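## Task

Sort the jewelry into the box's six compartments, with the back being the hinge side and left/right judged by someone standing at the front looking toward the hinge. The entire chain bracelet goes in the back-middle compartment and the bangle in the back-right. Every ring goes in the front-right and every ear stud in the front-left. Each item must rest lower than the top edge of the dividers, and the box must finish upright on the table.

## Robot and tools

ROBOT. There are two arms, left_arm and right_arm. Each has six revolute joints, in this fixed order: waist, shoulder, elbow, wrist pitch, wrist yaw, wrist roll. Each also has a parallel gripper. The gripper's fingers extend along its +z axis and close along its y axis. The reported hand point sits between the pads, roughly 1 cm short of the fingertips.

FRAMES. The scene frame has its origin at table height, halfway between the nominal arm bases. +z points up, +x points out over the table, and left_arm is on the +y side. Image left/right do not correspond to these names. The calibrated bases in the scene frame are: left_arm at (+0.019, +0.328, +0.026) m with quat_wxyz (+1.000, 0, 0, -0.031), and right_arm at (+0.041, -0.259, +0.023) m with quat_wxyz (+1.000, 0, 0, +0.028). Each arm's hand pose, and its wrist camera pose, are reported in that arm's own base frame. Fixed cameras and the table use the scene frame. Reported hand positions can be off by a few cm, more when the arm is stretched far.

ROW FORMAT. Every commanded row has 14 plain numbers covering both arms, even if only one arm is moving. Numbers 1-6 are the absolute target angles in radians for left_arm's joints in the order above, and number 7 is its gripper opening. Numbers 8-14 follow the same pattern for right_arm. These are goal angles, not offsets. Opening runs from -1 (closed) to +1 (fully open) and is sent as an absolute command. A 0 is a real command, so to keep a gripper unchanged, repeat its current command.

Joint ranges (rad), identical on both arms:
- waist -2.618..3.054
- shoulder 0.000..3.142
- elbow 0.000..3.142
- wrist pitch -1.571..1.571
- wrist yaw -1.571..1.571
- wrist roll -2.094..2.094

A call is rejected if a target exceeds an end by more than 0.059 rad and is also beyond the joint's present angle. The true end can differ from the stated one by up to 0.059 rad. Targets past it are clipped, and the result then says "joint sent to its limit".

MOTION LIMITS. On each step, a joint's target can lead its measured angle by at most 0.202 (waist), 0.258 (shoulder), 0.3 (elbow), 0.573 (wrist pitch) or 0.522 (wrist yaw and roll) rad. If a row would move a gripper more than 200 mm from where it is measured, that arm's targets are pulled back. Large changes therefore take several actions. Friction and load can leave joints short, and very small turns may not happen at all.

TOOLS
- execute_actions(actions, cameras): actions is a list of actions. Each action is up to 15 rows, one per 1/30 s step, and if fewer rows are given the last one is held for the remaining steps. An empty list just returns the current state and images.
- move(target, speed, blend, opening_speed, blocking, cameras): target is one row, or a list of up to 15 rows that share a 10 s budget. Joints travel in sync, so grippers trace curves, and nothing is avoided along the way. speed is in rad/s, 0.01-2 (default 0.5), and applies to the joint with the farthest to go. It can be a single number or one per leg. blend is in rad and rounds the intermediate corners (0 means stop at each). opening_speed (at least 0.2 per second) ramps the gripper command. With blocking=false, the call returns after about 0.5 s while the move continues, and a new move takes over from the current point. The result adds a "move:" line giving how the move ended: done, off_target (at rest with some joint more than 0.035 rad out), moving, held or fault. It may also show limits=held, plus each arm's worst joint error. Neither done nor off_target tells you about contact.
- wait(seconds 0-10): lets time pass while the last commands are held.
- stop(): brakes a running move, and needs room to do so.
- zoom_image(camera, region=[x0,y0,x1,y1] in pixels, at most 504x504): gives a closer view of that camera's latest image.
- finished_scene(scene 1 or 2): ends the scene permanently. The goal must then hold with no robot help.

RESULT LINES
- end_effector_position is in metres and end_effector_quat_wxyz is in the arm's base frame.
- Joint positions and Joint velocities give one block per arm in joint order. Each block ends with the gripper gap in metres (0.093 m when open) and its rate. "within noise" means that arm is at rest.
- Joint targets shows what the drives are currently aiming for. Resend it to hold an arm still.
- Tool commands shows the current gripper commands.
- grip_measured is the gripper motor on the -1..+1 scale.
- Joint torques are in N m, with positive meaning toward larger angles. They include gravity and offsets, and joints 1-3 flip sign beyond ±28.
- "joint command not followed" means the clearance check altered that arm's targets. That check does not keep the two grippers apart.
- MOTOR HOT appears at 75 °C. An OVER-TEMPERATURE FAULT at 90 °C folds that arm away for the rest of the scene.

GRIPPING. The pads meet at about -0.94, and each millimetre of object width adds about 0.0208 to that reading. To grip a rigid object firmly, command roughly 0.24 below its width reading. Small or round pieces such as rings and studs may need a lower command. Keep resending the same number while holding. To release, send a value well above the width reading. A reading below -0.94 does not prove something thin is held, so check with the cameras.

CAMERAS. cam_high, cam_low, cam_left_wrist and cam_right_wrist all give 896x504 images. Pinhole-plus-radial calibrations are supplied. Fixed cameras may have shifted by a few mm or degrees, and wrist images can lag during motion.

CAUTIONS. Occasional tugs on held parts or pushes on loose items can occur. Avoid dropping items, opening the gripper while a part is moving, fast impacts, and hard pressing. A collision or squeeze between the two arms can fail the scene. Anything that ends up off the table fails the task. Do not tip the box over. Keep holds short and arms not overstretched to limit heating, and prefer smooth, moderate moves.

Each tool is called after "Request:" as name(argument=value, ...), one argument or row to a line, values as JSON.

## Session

Request:
execute_actions(
  actions=[],
)

Scene clock: 0.00 s.
left_arm: end_effector_position=(+0.3953, +0.0198, +0.0931) grip_measured=+1.000 end_effector_quat_wxyz=(+0.604, -0.012, +0.796, +0.041) | right_arm: end_effector_position=(+0.4032, +0.0070, +0.1318) grip_measured=+1.000 end_effector_quat_wxyz=(+0.646, +0.026, +0.762, -0.038)
Joint positions: left_arm=[0.027 1.635 0.345 1.018 -0.054 0.038 0.093] | right_arm=[0.093 1.573 0.375 1.033 0.183 0.006 0.093]
Joint velocities: within noise
Joint torques (N m): no reading
Motor temperatures (°C): left_arm=[26 30 31 33 26 27 27] | right_arm=[29 41 35 28 26 25 27]
Heat: left arm: 33 °C; right arm: 41 °C.
Joint targets: left_arm=[0.027 1.626 0.354 1.029 -0.054 0.038] | right_arm=[0.093 1.569 0.379 1.027 0.183 0.006]
Tool commands: left_gripper/opening=+1.0 right_gripper/opening=+1.0
camera_calibration:
cam_left_wrist: T_world_to_cam=[[0.0734403, -0.996536, -0.0390271, -0.00560917], [-0.62065, -0.0150378, -0.783943, 0.360684], [0.780641, 0.0817952, -0.619604, -0.171715], [0, 0, 0, 1]] pos_world=[0.358319, 0.0138796, 0.176142]
cam_right_wrist: T_world_to_cam=[[-0.0765418, -0.996654, 0.0286685, 0.0333855], [-0.575032, 0.0206358, -0.817871, 0.378773], [0.814543, -0.0790866, -0.574687, -0.175641], [0, 0, 0, 1]] pos_world=[0.363429, 0.0115667, 0.207892]

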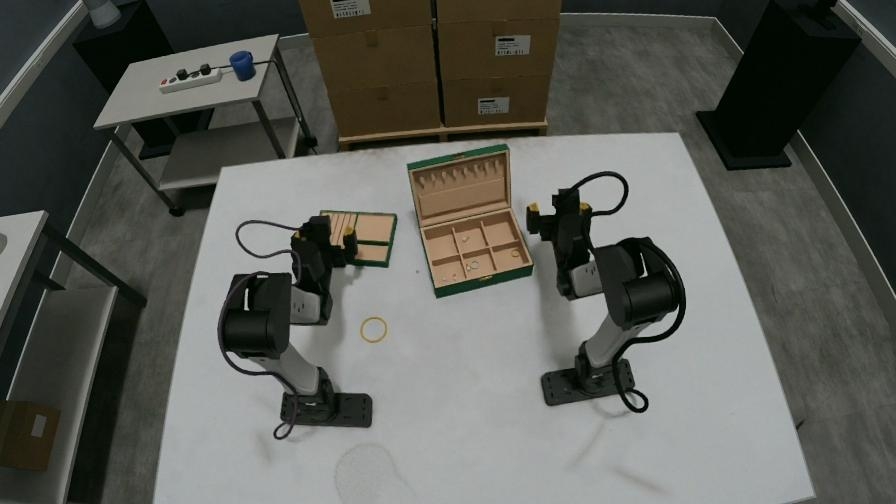

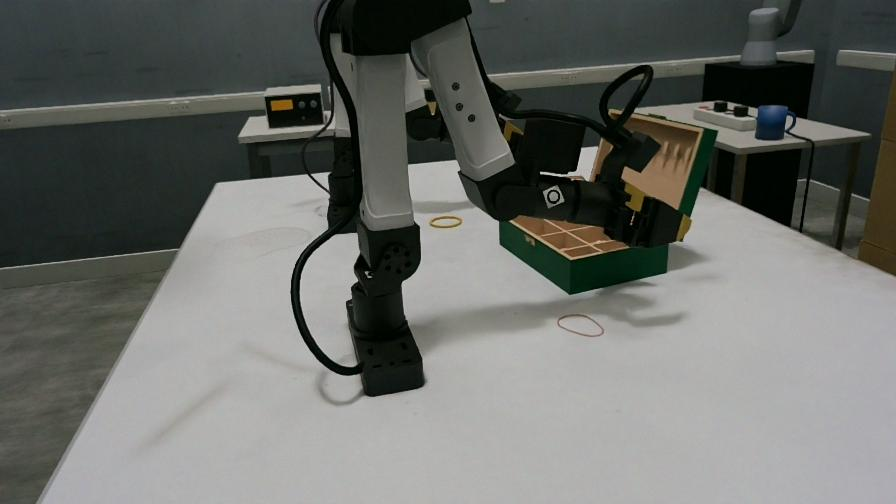

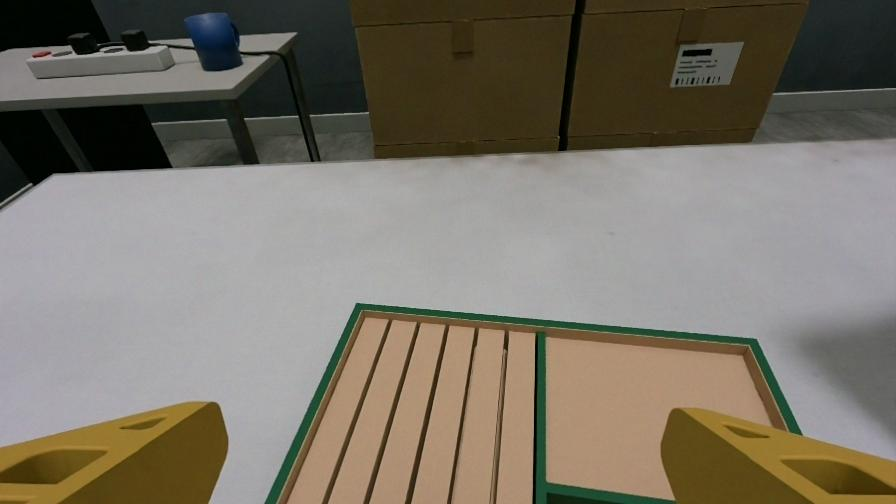

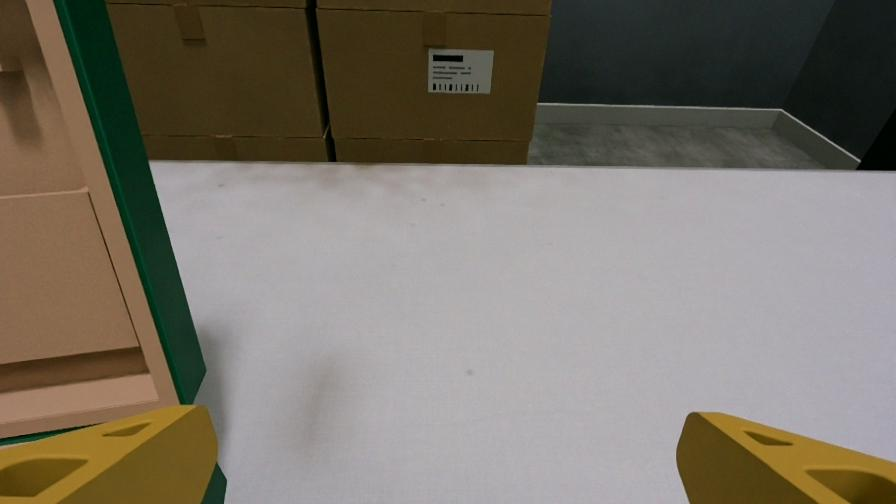

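Request:
zoom_image(
  camera="cam_high",
  region=[400, 140, 560, 300],
)

Request:
zoom_image(
  camera="cam_high",
  region=[270, 190, 420, 350],
)

Request:
zoom_image(
  camera="cam_low",
  region=[480, 100, 740, 360],
)

Scaled by 3.150 from the camera's 896x504 image, which has a finer 1280x720 frame.

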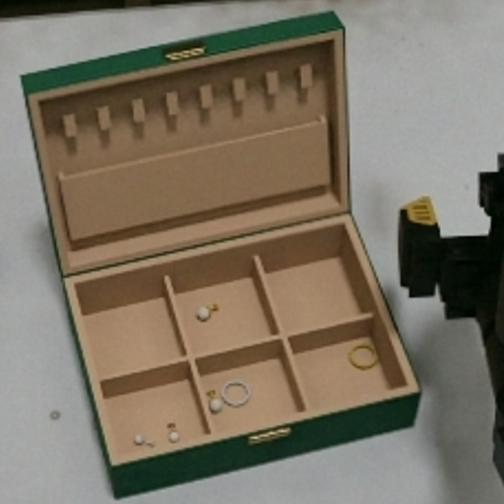

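Scaled by 3.150 from the camera's 896x504 image, which has a finer 1280x720 frame.

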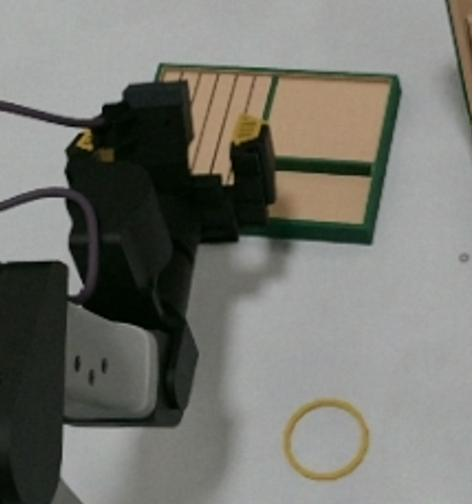

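Scaled by 1.938 from the camera's 896x504 image, which has a finer 1280x720 frame.

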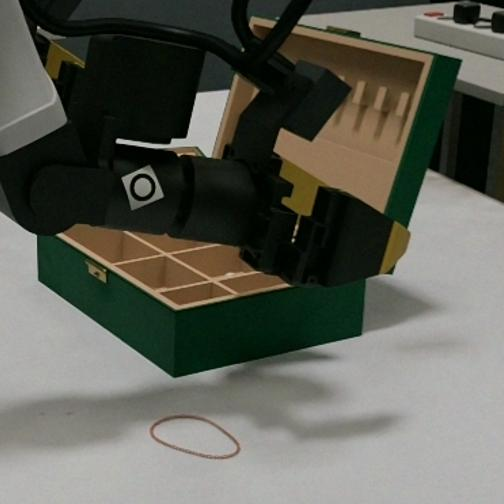

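Request:
move(
  target=[
    [0.027,1.2,0.8,0.0,0,0,1,0.093,1.2,0.9,0.0,0,0,1],
    [-0.25,1.2,1.55,-1.3,0,0,1,0.25,1.43,1.607,-1.38,0,0,1],
  ],
  speed=[0.8,0.9],
  blend=[0.1,0],
)

Scene clock: 28.63 s.
left_arm: end_effector_position=(+0.2678, -0.0640, +0.2909) grip_measured=+1.000 end_effector_quat_wxyz=(+0.288, +0.118, +0.950, -0.028) | right_arm: end_effector_position=(+0.2928, +0.0715, +0.2497) grip_measured=+1.000 end_effector_quat_wxyz=(+0.189, -0.116, +0.975, +0.020)
Joint positions: left_arm=[-0.242 1.209 1.522 -1.298 -0.013 0.008 0.093] | right_arm=[0.244 1.417 1.586 -1.358 0.008 0.006 0.093]
Joint velocities: within noise
Joint torques (N m): left_arm=[-0.79 -3.23 7.76 1.37 0.19 -0.06] | right_arm=[1.01 -4.4 8.77 0.95 -0.05 -0.01]
Motor temperatures (°C): left_arm=[26 32 33 37 26 27 27] | right_arm=[29 43 36 32 26 25 27]
Heat: left arm: 37 °C; right arm: 43 °C.
Joint targets: left_arm=[-0.250 1.200 1.550 -1.300 0.000 0.000] | right_arm=[0.250 1.430 1.607 -1.380 0.000 0.000]
move: done
camera_calibration:
cam_left_wrist: T_world_to_cam=[[-0.228812, -0.97343, -0.00893494, 0.00163367], [-0.955783, 0.226387, -0.187689, 0.367046], [0.184725, -0.0344057, -0.982188, 0.314876], [0, 0, 0, 1]] pos_world=[0.293025, -0.0706708, 0.378172]
cam_right_wrist: T_world_to_cam=[[0.242688, -0.970102, -0.00227892, -0.00185164], [-0.967825, -0.242278, 0.0679456, 0.322984], [-0.0664663, -0.014284, -0.997686, 0.346062], [0, 0, 0, 1]] pos_world=[0.336043, 0.0813988, 0.323312]

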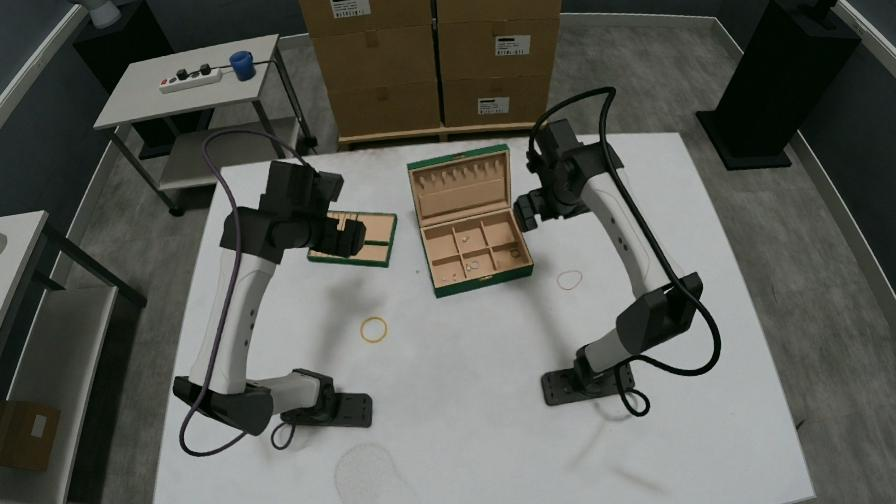

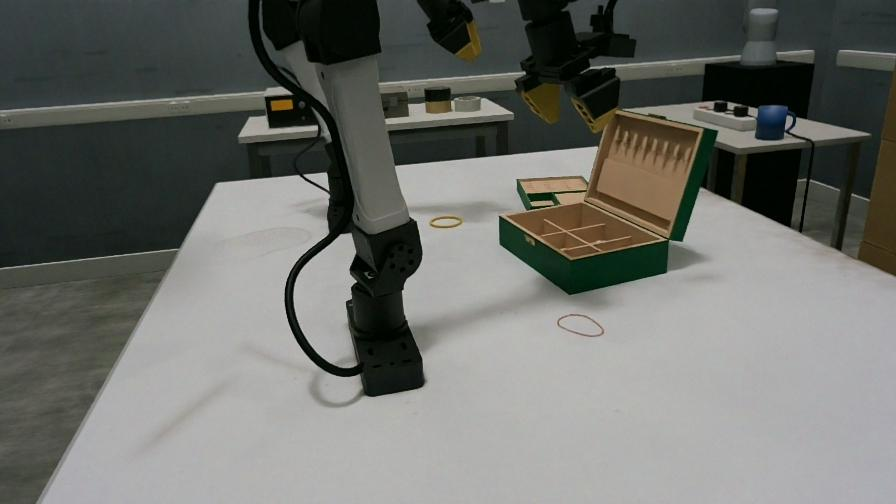

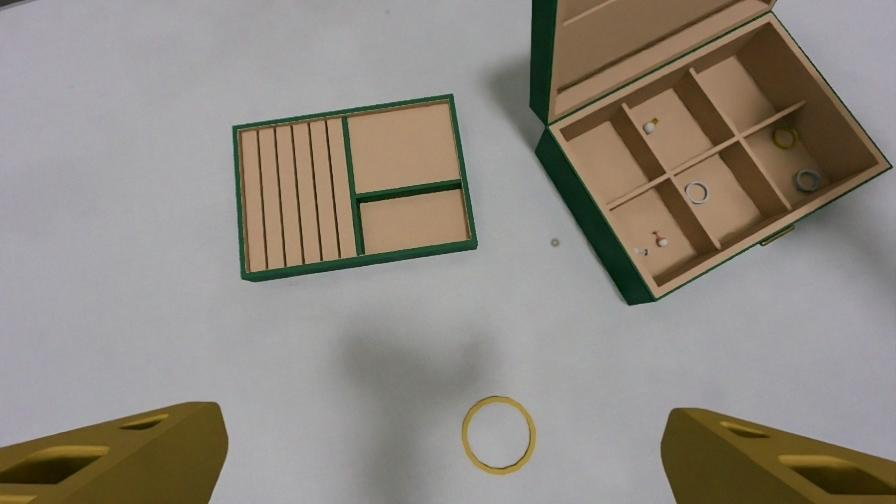

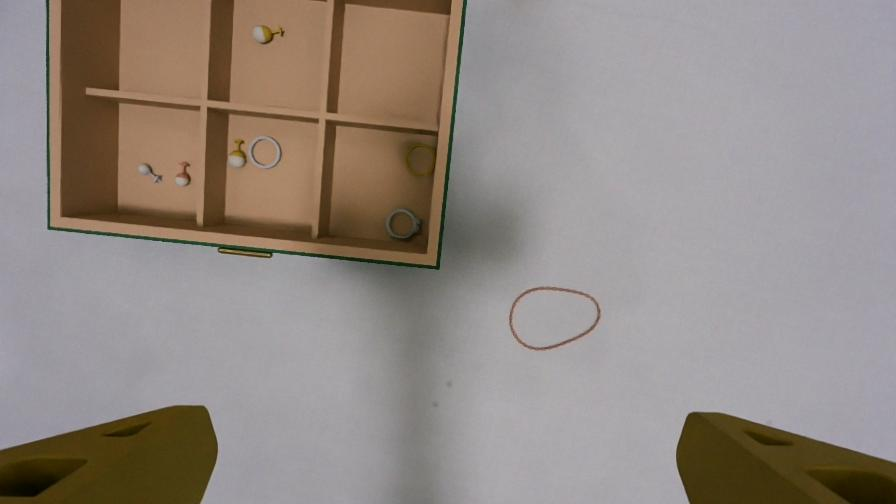

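Request:
move(
  target=[
    [0.2,1.0,1.4,-1.3,0,0,1,0.4,1.45,1.65,-1.1,0,-0.8,0.2],
    [0.7,0.8,0.9,-1.3,0,0,1,0.508,1.96,1.54,-0.68,0,-1.55,-0.2],
  ],
  speed=[0.9,0.7],
  blend=[0.1,0],
)

Scene clock: 86.23 s.
left_arm: end_effector_position=(+0.1232, +0.1044, +0.1624) grip_measured=+1.000 end_effector_quat_wxyz=(+0.170, -0.331, +0.926, +0.067) | right_arm: end_effector_position=(+0.4178, +0.2288, +0.1005) grip_measured=-0.198 end_effector_quat_wxyz=(-0.200, +0.829, -0.509, +0.118)
Joint positions: left_arm=[0.693 0.805 0.908 -1.307 -0.01 0.007 0.093] | right_arm=[0.504 1.952 1.545 -0.696 0.007 -1.538 0.036]
Joint velocities: within noise
Joint torques (N m): left_arm=[0.43 -0.2 4.9 1.13 0.15 -0.05] | right_arm=[0.87 -10.69 6.78 1.44 -0.11 -0.05]
Motor temperatures (°C): left_arm=[26 32 37 38 26 27 27] | right_arm=[29 43 40 31 26 25 27]
Heat: left arm: 38 °C; right arm: 43 °C.
Joint targets: left_arm=[0.700 0.800 0.900 -1.300 0.000 0.000] | right_arm=[0.508 1.960 1.540 -0.680 0.000 -1.550]
move: done
camera_calibration:
cam_left_wrist: T_world_to_cam=[[0.645469, -0.76374, -0.00846101, 0.00166877], [-0.763255, -0.645393, 0.0301606, 0.198563], [-0.0284956, -0.0130098, -0.999509, 0.247936], [0, 0, 0, 1]] pos_world=[0.157542, 0.132651, 0.24184]
cam_right_wrist: T_world_to_cam=[[0.798115, 0.40932, 0.44212, -0.472205], [0.243541, -0.890351, 0.384659, 0.10261], [0.551091, -0.199328, -0.810288, -0.0267431], [0, 0, 0, 1]] pos_world=[0.366622, 0.279312, 0.147632]

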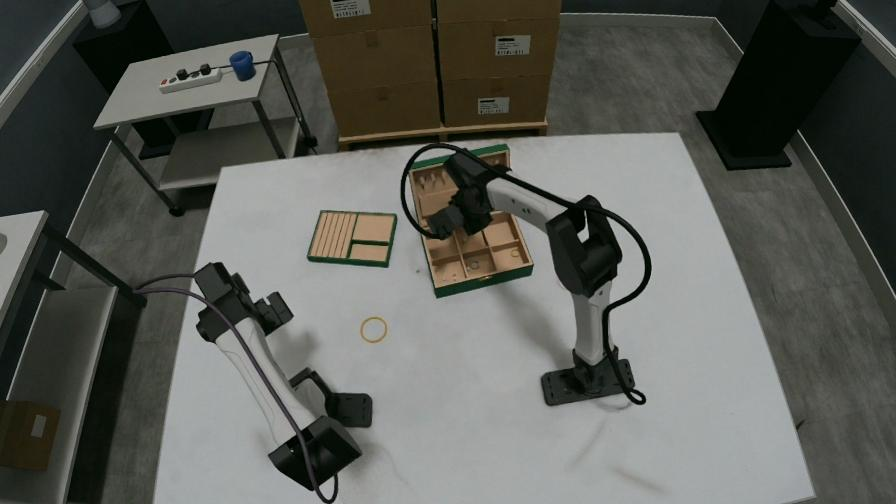

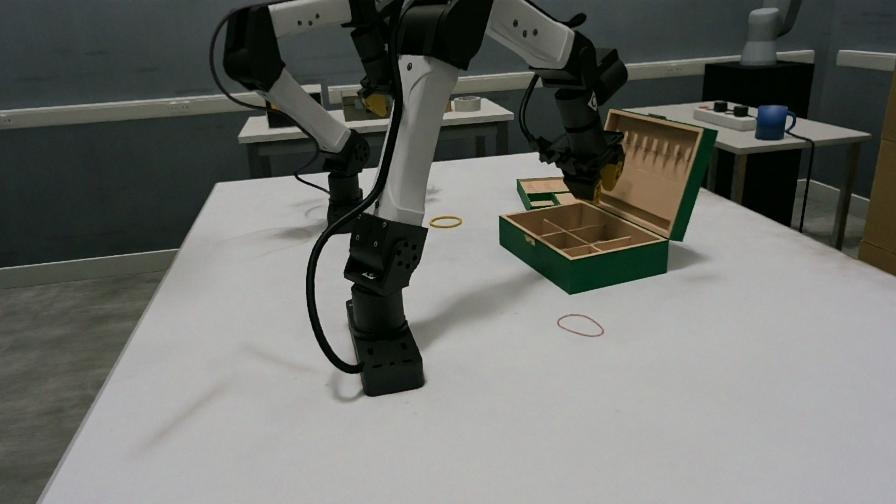

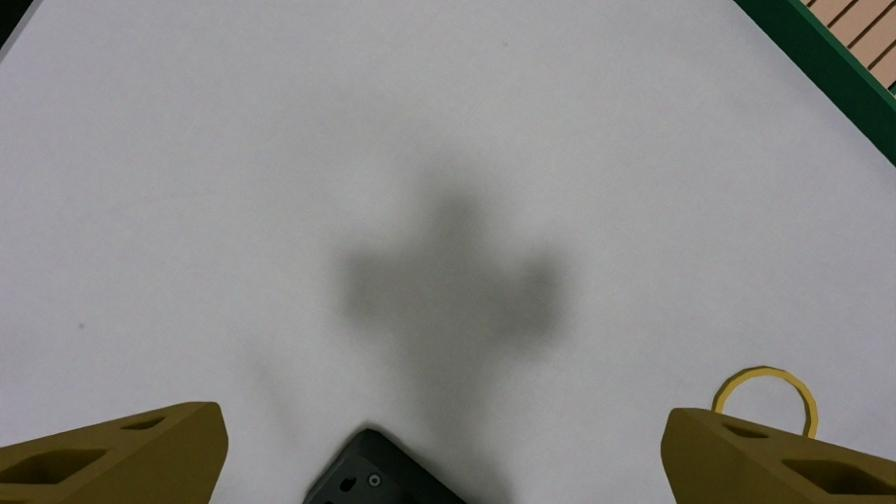

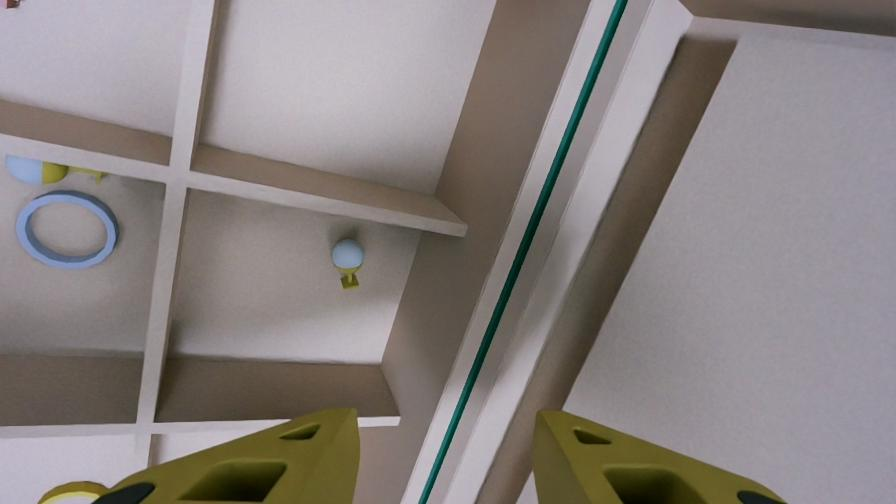

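Request:
move(
  target=[
    [0.7,0.8,0.9,-1.3,0,0,1,0.49,1.7,1.4,-0.55,0,-1.2,-0.2],
    [0.7,0.8,0.9,-1.3,0,0,1,0.482,1.5,1.1,-0.2,0,0,-0.2],
    [0.7,0.8,0.9,-1.3,0,0,1,0.482,1.785,0.87,0.15,0,0,-0.2],
  ],
  speed=[0.5,0.7,0.4],
  blend=[0.1,0.1,0],
  cameras=["cam_right_wrist","cam_low"],
)

Scene clock: 129.17 s.
left_arm: end_effector_position=(+0.1232, +0.1044, +0.1624) grip_measured=+1.000 end_effector_quat_wxyz=(+0.170, -0.331, +0.926, +0.067) | right_arm: end_effector_position=(+0.3960, +0.2092, +0.0496) grip_measured=-0.198 end_effector_quat_wxyz=(+0.382, -0.227, +0.891, +0.089)
Joint positions: left_arm=[0.693 0.805 0.908 -1.307 -0.01 0.007 0.093] | right_arm=[0.489 1.775 0.875 0.135 0.007 -0.012 0.036]
Joint velocities: within noise
Joint torques (N m): left_arm=[0.44 -0.21 4.9 1.13 0.15 -0.05] | right_arm=[-0.08 -8.12 6.08 2.05 -0.05 0.17]
Motor temperatures (°C): left_arm=[26 31 34 37 26 27 27] | right_arm=[29 52 41 32 26 25 27]
Heat: left arm: 37 °C; right arm: 52 °C.
Joint targets: left_arm=[0.700 0.800 0.900 -1.300 0.000 0.000] | right_arm=[0.482 1.785 0.870 0.150 0.000 0.000]
move: done
camera_calibration:
cam_right_wrist: T_world_to_cam=[[0.482976, -0.875562, 0.0111835, -0.00933891], [-0.818727, -0.45608, -0.348823, 0.476193], [0.310517, 0.159317, -0.937122, -0.0333202], [0, 0, 0, 1]] pos_world=[0.404729, 0.214314, 0.134987]
Images, in order (width x height): cam_low 896x504, cam_right_wrist 896x504.

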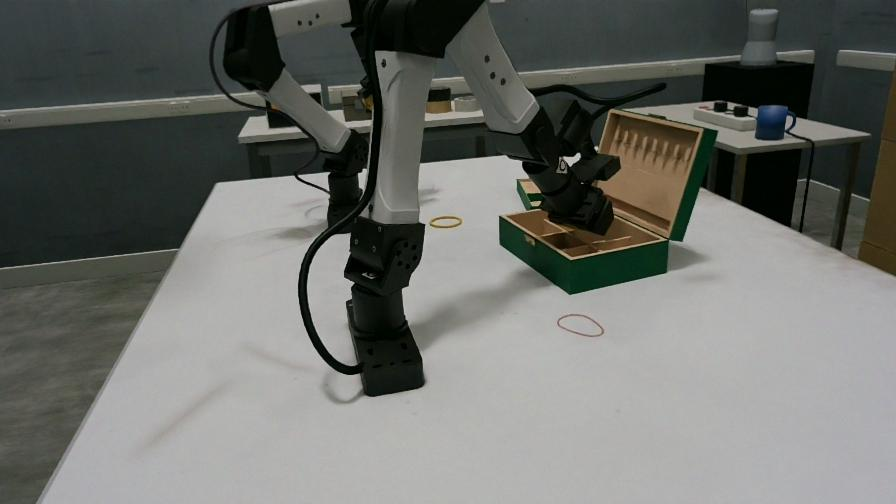

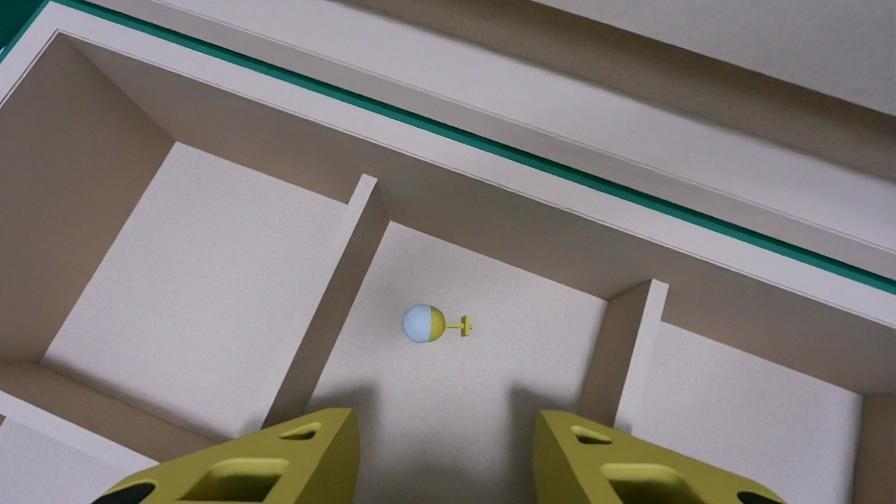

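Request:
move(
  target=[
    [0.7,0.8,0.9,-1.3,0,0,1,0.485,1.785,0.87,0.15,0,-0.35,-0.4],
    [0.7,0.8,0.9,-1.3,0,0,1,0.485,1.93,0.912,0.25,0,-0.35,-0.4],
  ],
  speed=[0.5,0.25],
  cameras=["cam_right_wrist"],
)

Scene clock: 177.13 s.
left_arm: end_effector_position=(+0.1232, +0.1044, +0.1624) grip_measured=+1.000 end_effector_quat_wxyz=(+0.170, -0.331, +0.926, +0.067) | right_arm: end_effector_position=(+0.4216, +0.2231, +0.0390) grip_measured=-0.398 end_effector_quat_wxyz=(+0.425, -0.359, +0.830, +0.032)
Joint positions: left_arm=[0.693 0.805 0.908 -1.307 -0.01 0.007 0.093] | right_arm=[0.488 1.895 0.913 0.291 0.003 -0.331 0.026]
Joint velocities: within noise
Joint torques (N m): left_arm=[0.43 -0.2 4.89 1.13 0.15 -0.05] | right_arm=[0.24 -6.68 6.22 1.55 -0.03 -0.13]
Motor temperatures (°C): left_arm=[26 30 34 37 26 27 27] | right_arm=[29 49 40 35 26 25 27]
Heat: left arm: 37 °C; right arm: 49 °C.
Joint targets: left_arm=[0.700 0.800 0.900 -1.300 0.000 0.000] | right_arm=[0.485 1.930 0.912 0.250 0.000 -0.350]
move: off_target (right_arm); right_arm: the wrist pitch is farthest, 0.041 rad from its target
camera_calibration:
cam_right_wrist: T_world_to_cam=[[0.633547, -0.732064, 0.250399, -0.114228], [-0.632877, -0.67651, -0.376564, 0.471748], [0.445067, 0.0800989, -0.891908, -0.0942422], [0, 0, 0, 1]] pos_world=[0.412871, 0.243069, 0.122191]
Images, in order (width x height): cam_right_wrist 896x504.

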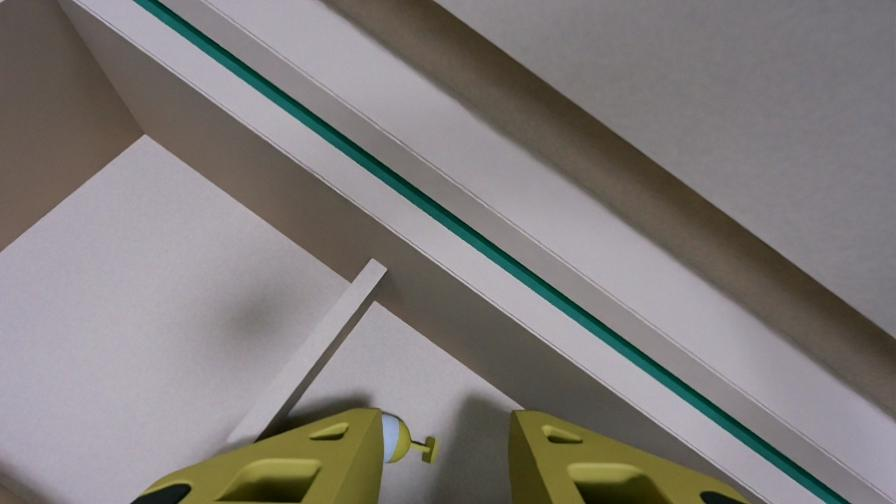

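Request:
move(
  target=[
    [0.7,0.8,0.9,-1.3,0,0,1,0.48,1.785,0.87,0.15,0,-0.30,-0.4],
    [0.7,0.8,0.9,-1.3,0,0,1,0.477,1.762,0.812,0.18,0,-0.25,-0.42],
  ],
  speed=[0.3,0.3],
  cameras=["cam_right_wrist"],
)

Scene clock: 207.10 s.
left_arm: end_effector_position=(+0.1232, +0.1044, +0.1624) grip_measured=+1.000 end_effector_quat_wxyz=(+0.170, -0.331, +0.926, +0.067) | right_arm: end_effector_position=(+0.3943, +0.2060, +0.0446) grip_measured=-0.418 end_effector_quat_wxyz=(+0.401, -0.331, +0.853, +0.044)
Joint positions: left_arm=[0.693 0.805 0.908 -1.307 -0.01 0.007 0.093] | right_arm=[0.483 1.777 0.831 0.205 0.003 -0.259 0.025]
Joint velocities: within noise
Joint torques (N m): left_arm=[0.43 -0.21 4.89 1.13 0.15 -0.05] | right_arm=[0.03 -10.35 4.67 1.65 -0.02 0.15]
Motor temperatures (°C): left_arm=[26 30 33 37 26 27 27] | right_arm=[29 48 39 34 26 25 27]
Heat: left arm: 37 °C; right arm: 48 °C.
Joint targets: left_arm=[0.700 0.800 0.900 -1.300 0.000 0.000] | right_arm=[0.477 1.762 0.812 0.180 0.000 -0.250]
move: done
camera_calibration:
cam_right_wrist: T_world_to_cam=[[0.609277, -0.770242, 0.188441, -0.0907048], [-0.692584, -0.632634, -0.346557, 0.458112], [0.386146, 0.0806378, -0.918906, -0.05142], [0, 0, 0, 1]] pos_world=[0.392401, 0.224099, 0.128604]
Images, in order (width x height): cam_right_wrist 896x504.

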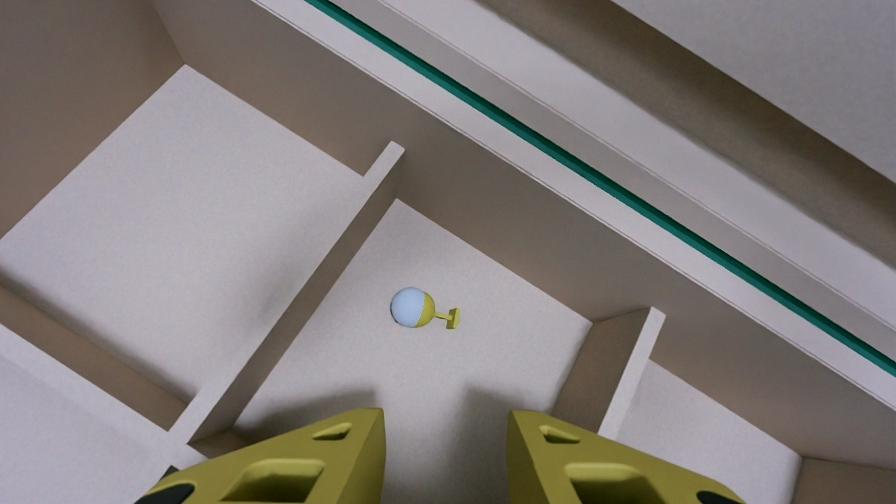

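Request:
move(
  target=[0.7,0.8,0.9,-1.3,0,0,1,0.4805,1.868,0.86,0.235,0,-0.25,-0.42],
  speed=0.2,
  cameras=["cam_right_wrist"],
)

Scene clock: 222.67 s.
left_arm: end_effector_position=(+0.1232, +0.1044, +0.1624) grip_measured=+1.000 end_effector_quat_wxyz=(+0.170, -0.331, +0.926, +0.067) | right_arm: end_effector_position=(+0.4076, +0.2131, +0.0423) grip_measured=-0.418 end_effector_quat_wxyz=(+0.417, -0.327, +0.847, +0.047)
Joint positions: left_arm=[0.693 0.805 0.908 -1.307 -0.01 0.007 0.093] | right_arm=[0.483 1.832 0.857 0.269 0.002 -0.255 0.025]
Joint velocities: within noise
Joint torques (N m): left_arm=[0.44 -0.2 4.9 1.13 0.15 -0.06] | right_arm=[0.34 -5.98 6.6 1.61 -0.01 0.11]
Motor temperatures (°C): left_arm=[26 30 33 37 26 27 27] | right_arm=[29 49 39 35 26 25 27]
Heat: left arm: 37 °C; right arm: 49 °C.
Joint targets: left_arm=[0.700 0.800 0.900 -1.300 0.000 0.000] | right_arm=[0.481 1.868 0.860 0.235 0.000 -0.250]
move: off_target (right_arm); right_arm: the shoulder is farthest, 0.036 rad from its target
camera_calibration:
cam_right_wrist: T_world_to_cam=[[0.602505, -0.774788, 0.191549, -0.089248], [-0.682625, -0.624613, -0.379318, 0.46669], [0.413535, 0.0977845, -0.905222, -0.0746048], [0, 0, 0, 1]] pos_world=[0.403198, 0.229648, 0.126585]
Images, in order (width x height): cam_right_wrist 896x504.

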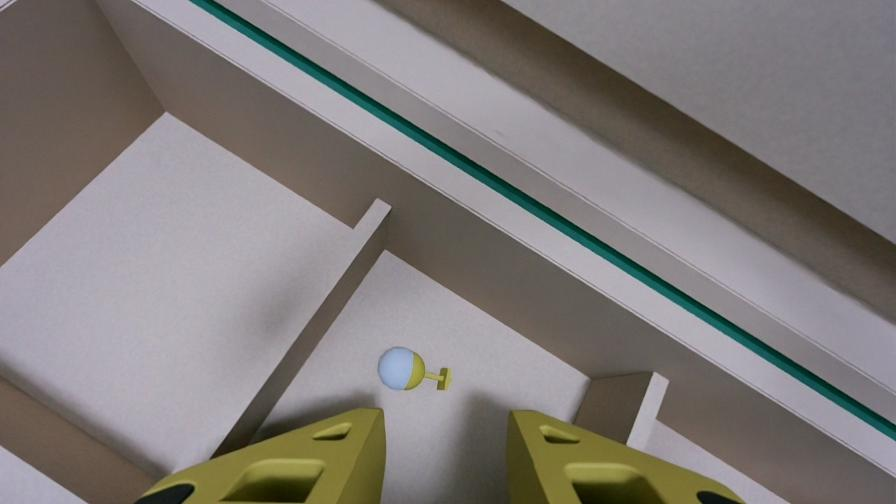

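Request:
move(
  target=[
    [0.7,0.8,0.9,-1.3,0,0,1,0.48,1.762,0.90,0.12,0,-0.25,-0.4],
    [0.7,0.8,0.9,-1.3,0,0,1,0.48,1.55,1.15,-0.2,0,-0.6,-0.4],
    [0.7,0.8,0.9,-1.3,0,0,1,0.48,1.7,1.5,-0.75,0,-1.55,-0.4],
  ],
  speed=[0.3,0.5,0.7],
  blend=[0.04,0.1,0],
  cameras=["cam_right_wrist","cam_low"],
)

Request:
zoom_image(
  camera="cam_low",
  region=[500, 60, 700, 220],
)

Scene clock: 290.63 s.
left_arm: end_effector_position=(+0.1232, +0.1044, +0.1624) grip_measured=+1.000 end_effector_quat_wxyz=(+0.170, -0.331, +0.926, +0.067) | right_arm: end_effector_position=(+0.3949, +0.2068, +0.1896) grip_measured=-0.402 end_effector_quat_wxyz=(-0.270, +0.804, -0.505, +0.158)
Joint positions: left_arm=[0.693 0.805 0.908 -1.307 -0.01 0.007 0.093] | right_arm=[0.483 1.683 1.477 -0.728 0 -1.537 0.026]
Joint velocities: within noise
Joint torques (N m): left_arm=[0.44 -0.2 4.9 1.13 0.15 -0.05] | right_arm=[0.28 -7.57 9.84 1.34 -0.04 -0.04]
Motor temperatures (°C): left_arm=[26 30 33 37 26 27 27] | right_arm=[29 46 39 35 26 25 27]
Heat: left arm: 37 °C; right arm: 46 °C.
Joint targets: left_arm=[0.700 0.800 0.900 -1.300 0.000 0.000] | right_arm=[0.480 1.700 1.500 -0.750 0.000 -1.550]
move: done
camera_calibration:
cam_right_wrist: T_world_to_cam=[[0.72994, 0.351581, 0.586156, -0.472782], [0.174236, -0.924945, 0.337813, 0.0976919], [0.66093, -0.144453, -0.736413, -0.0150525], [0, 0, 0, 1]] pos_world=[0.33803, 0.254407, 0.233038]
Images, in order (width x height): cam_low 896x504, cam_right_wrist 896x504.

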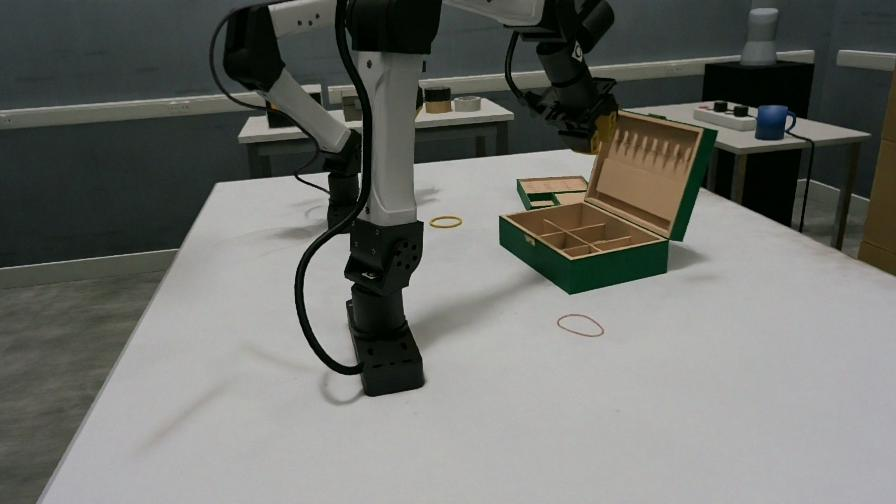

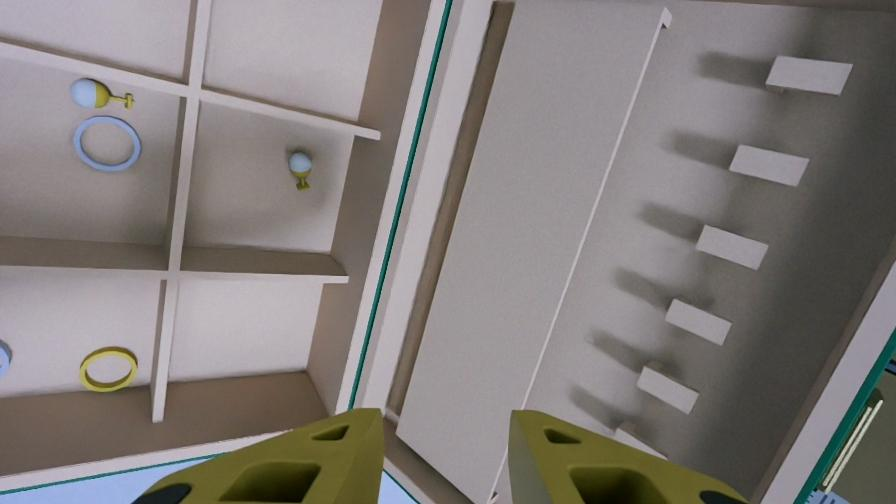

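Scaled by 2.520 from the camera's 896x504 image, which has a finer 1280x720 frame.

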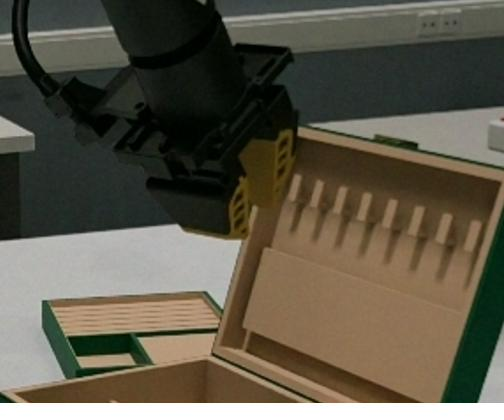

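Request:
move(
  target=[
    [0.7,0.8,0.9,-1.3,0,0,1,0.49,1.8,1.6,-0.85,0,-1.55,-1],
    [0.7,0.8,0.9,-1.3,0,0,1,0.490,2.137,1.64,-0.76,0,-1.55,-1],
  ],
  speed=[0.4,0.4],
  blend=[0.1,0],
  cameras=["cam_right_wrist","cam_low"],
)

Request:
zoom_image(
  camera="cam_low",
  region=[500, 60, 700, 220],
)

Scene clock: 409.57 s.
left_arm: end_effector_position=(+0.1232, +0.1044, +0.1624) grip_measured=+1.000 end_effector_quat_wxyz=(+0.170, -0.331, +0.926, +0.067) | right_arm: end_effector_position=(+0.4174, +0.2186, +0.0392) grip_measured=-0.973 end_effector_quat_wxyz=(-0.124, +0.838, -0.526, +0.072)
Joint positions: left_arm=[0.693 0.805 0.908 -1.307 -0.01 0.007 0.093] | right_arm=[0.483 2.125 1.619 -0.777 0 -1.538 0]
Joint velocities: within noise
Joint torques (N m): left_arm=[0.44 -0.2 4.9 1.13 0.15 -0.05] | right_arm=[1.14 -11.45 8.77 1.08 -0.05 -0.06]
Motor temperatures (°C): left_arm=[26 30 33 37 26 27 27] | right_arm=[29 49 49 36 26 25 27]
Heat: left arm: 37 °C; right arm: 49 °C.
Joint targets: left_arm=[0.700 0.800 0.900 -1.300 0.000 0.000] | right_arm=[0.490 2.137 1.640 -0.760 0.000 -1.550]
move: done; blend cut to 0.05 rad at target 1
camera_calibration:
cam_right_wrist: T_world_to_cam=[[0.86376, 0.422973, 0.273882, -0.464443], [0.292146, -0.863204, 0.411739, 0.0898747], [0.410571, -0.27563, -0.869172, -0.000604974], [0, 0, 0, 1]] pos_world=[0.37516, 0.273861, 0.089672]
Images, in order (width x height): cam_low 896x504, cam_right_wrist 896x504.

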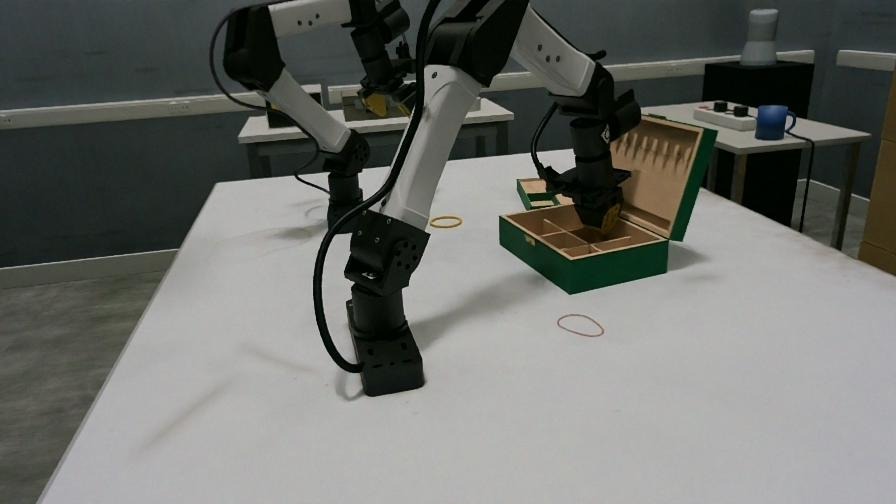

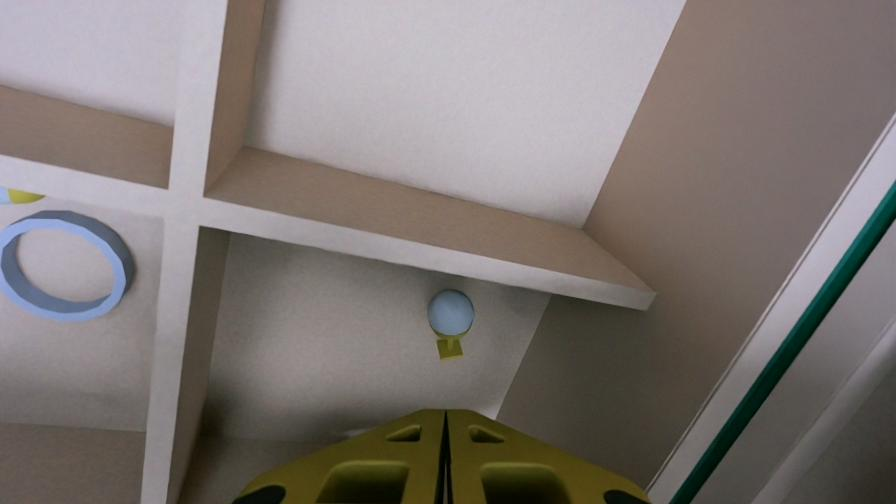

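Scaled by 2.520 from the camera's 896x504 image, which has a finer 1280x720 frame.

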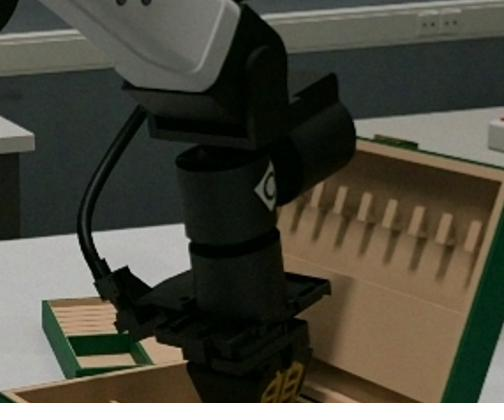

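Request:
move(
  target=[
    [0.7,0.8,0.9,-1.3,0,0,1,0.496,2.156,1.60,-0.69,0,-1.55,-1],
    [0.7,0.8,0.9,-1.3,0,0,1,0.496,2.170,1.575,-0.653,0,-1.55,-1],
  ],
  speed=0.15,
  cameras=["cam_right_wrist"],
)

Scene clock: 424.90 s.
left_arm: end_effector_position=(+0.1232, +0.1044, +0.1624) grip_measured=+1.000 end_effector_quat_wxyz=(+0.170, -0.331, +0.926, +0.067) | right_arm: end_effector_position=(+0.4251, +0.2270, +0.0328) grip_measured=-0.973 end_effector_quat_wxyz=(-0.144, +0.837, -0.521, +0.084)
Joint positions: left_arm=[0.693 0.805 0.908 -1.307 -0.01 0.007 0.093] | right_arm=[0.491 2.136 1.595 -0.695 0 -1.538 0]
Joint velocities: within noise
Joint torques (N m): left_arm=[0.43 -0.2 4.9 1.13 0.15 -0.05] | right_arm=[0.95 -9.47 4.96 1.45 -0.05 -0.05]
Motor temperatures (°C): left_arm=[26 30 33 37 26 27 27] | right_arm=[29 51 47 35 26 25 27]
Heat: left arm: 37 °C; right arm: 51 °C.
Joint targets: left_arm=[0.700 0.800 0.900 -1.300 0.000 0.000] | right_arm=[0.496 2.170 1.575 -0.653 0.000 -1.550]
move: off_target (right_arm); right_arm: the wrist pitch is farthest, 0.042 rad from its target
camera_calibration:
cam_right_wrist: T_world_to_cam=[[0.84808, 0.423329, 0.318675, -0.467805], [0.282155, -0.869861, 0.404637, 0.10351], [0.448497, -0.253248, -0.857155, -0.0286416], [0, 0, 0, 1]] pos_world=[0.380376, 0.280821, 0.0826435]
Images, in order (width x height): cam_right_wrist 896x504.

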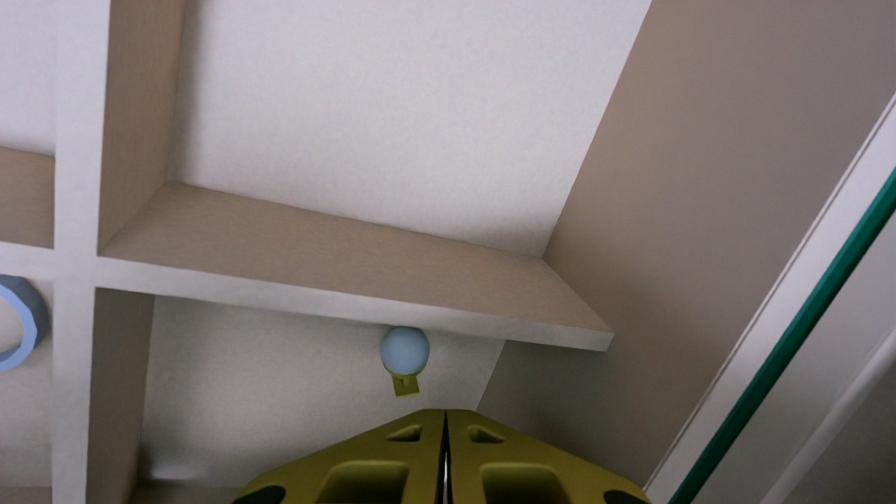

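Request:
move(
  target=[
    [0.7,0.8,0.9,-1.3,0,0,1,0.49,1.95,1.68,-0.85,0,-1.5,-0.5],
    [0.7,0.8,0.9,-1.3,0,0,1,0.49,1.45,1.5,-0.7,0,-0.5,-0.5],
    [0.7,0.8,0.9,-1.3,0,0,1,0.485,1.45,1.4,-0.6,0,1.2,-0.5],
    [0.7,0.8,0.9,-1.3,0,0,1,0.482,1.825,1.13,-0.295,0,1.55,-0.5],
  ],
  speed=[0.3,0.7,0.9,0.5],
  blend=[0.05,0.1,0.1,0],
  cameras=["cam_right_wrist","cam_low"],
)

Request:
zoom_image(
  camera="cam_low",
  region=[500, 60, 740, 300],
)

Scene clock: 500.70 s.
left_arm: end_effector_position=(+0.1232, +0.1044, +0.1624) grip_measured=+1.000 end_effector_quat_wxyz=(+0.170, -0.331, +0.926, +0.067) | right_arm: end_effector_position=(+0.3922, +0.2078, +0.0566) grip_measured=-0.502 end_effector_quat_wxyz=(+0.150, +0.481, +0.830, +0.239)
Joint positions: left_arm=[0.693 0.805 0.908 -1.307 -0.01 0.007 0.093] | right_arm=[0.488 1.82 1.132 -0.311 0 1.537 0.021]
Joint velocities: within noise
Joint torques (N m): left_arm=[0.44 -0.21 4.9 1.13 0.15 -0.05] | right_arm=[0.02 -9.33 6.68 1.61 0.07 0.15]
Motor temperatures (°C): left_arm=[26 30 33 37 26 27 27] | right_arm=[29 52 42 35 26 25 27]
Heat: left arm: 37 °C; right arm: 52 °C.
Joint targets: left_arm=[0.700 0.800 0.900 -1.300 0.000 0.000] | right_arm=[0.482 1.825 1.130 -0.295 0.000 1.550]
move: done
camera_calibration:
cam_right_wrist: T_world_to_cam=[[-0.717996, -0.426367, -0.550175, 0.400626], [-0.659781, 0.668708, 0.342809, 0.139661], [0.221744, 0.609131, -0.761439, -0.0940471], [0, 0, 0, 1]] pos_world=[0.400648, 0.134709, 0.100927]
Images, in order (width x height): cam_low 896x504, cam_right_wrist 896x504.

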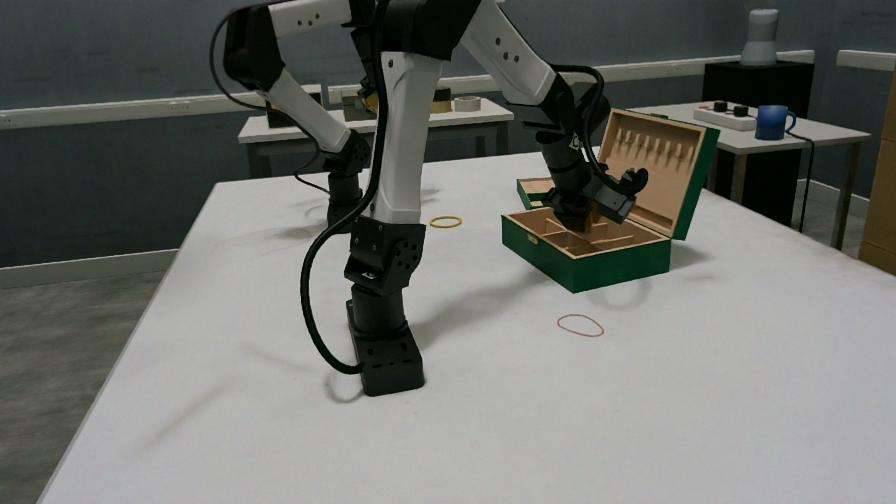

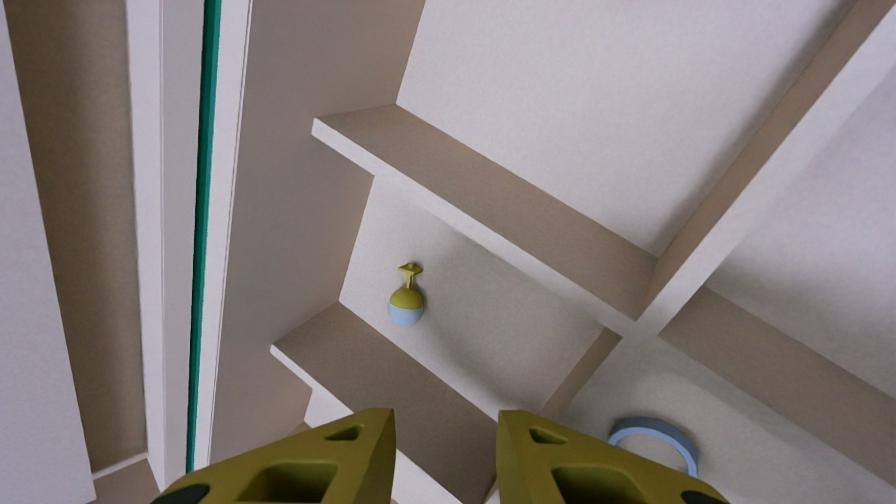

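Scaled by 2.100 from the camera's 896x504 image, which has a finer 1280x720 frame.

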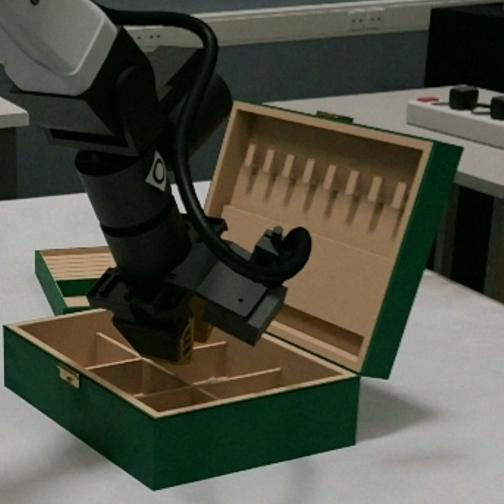

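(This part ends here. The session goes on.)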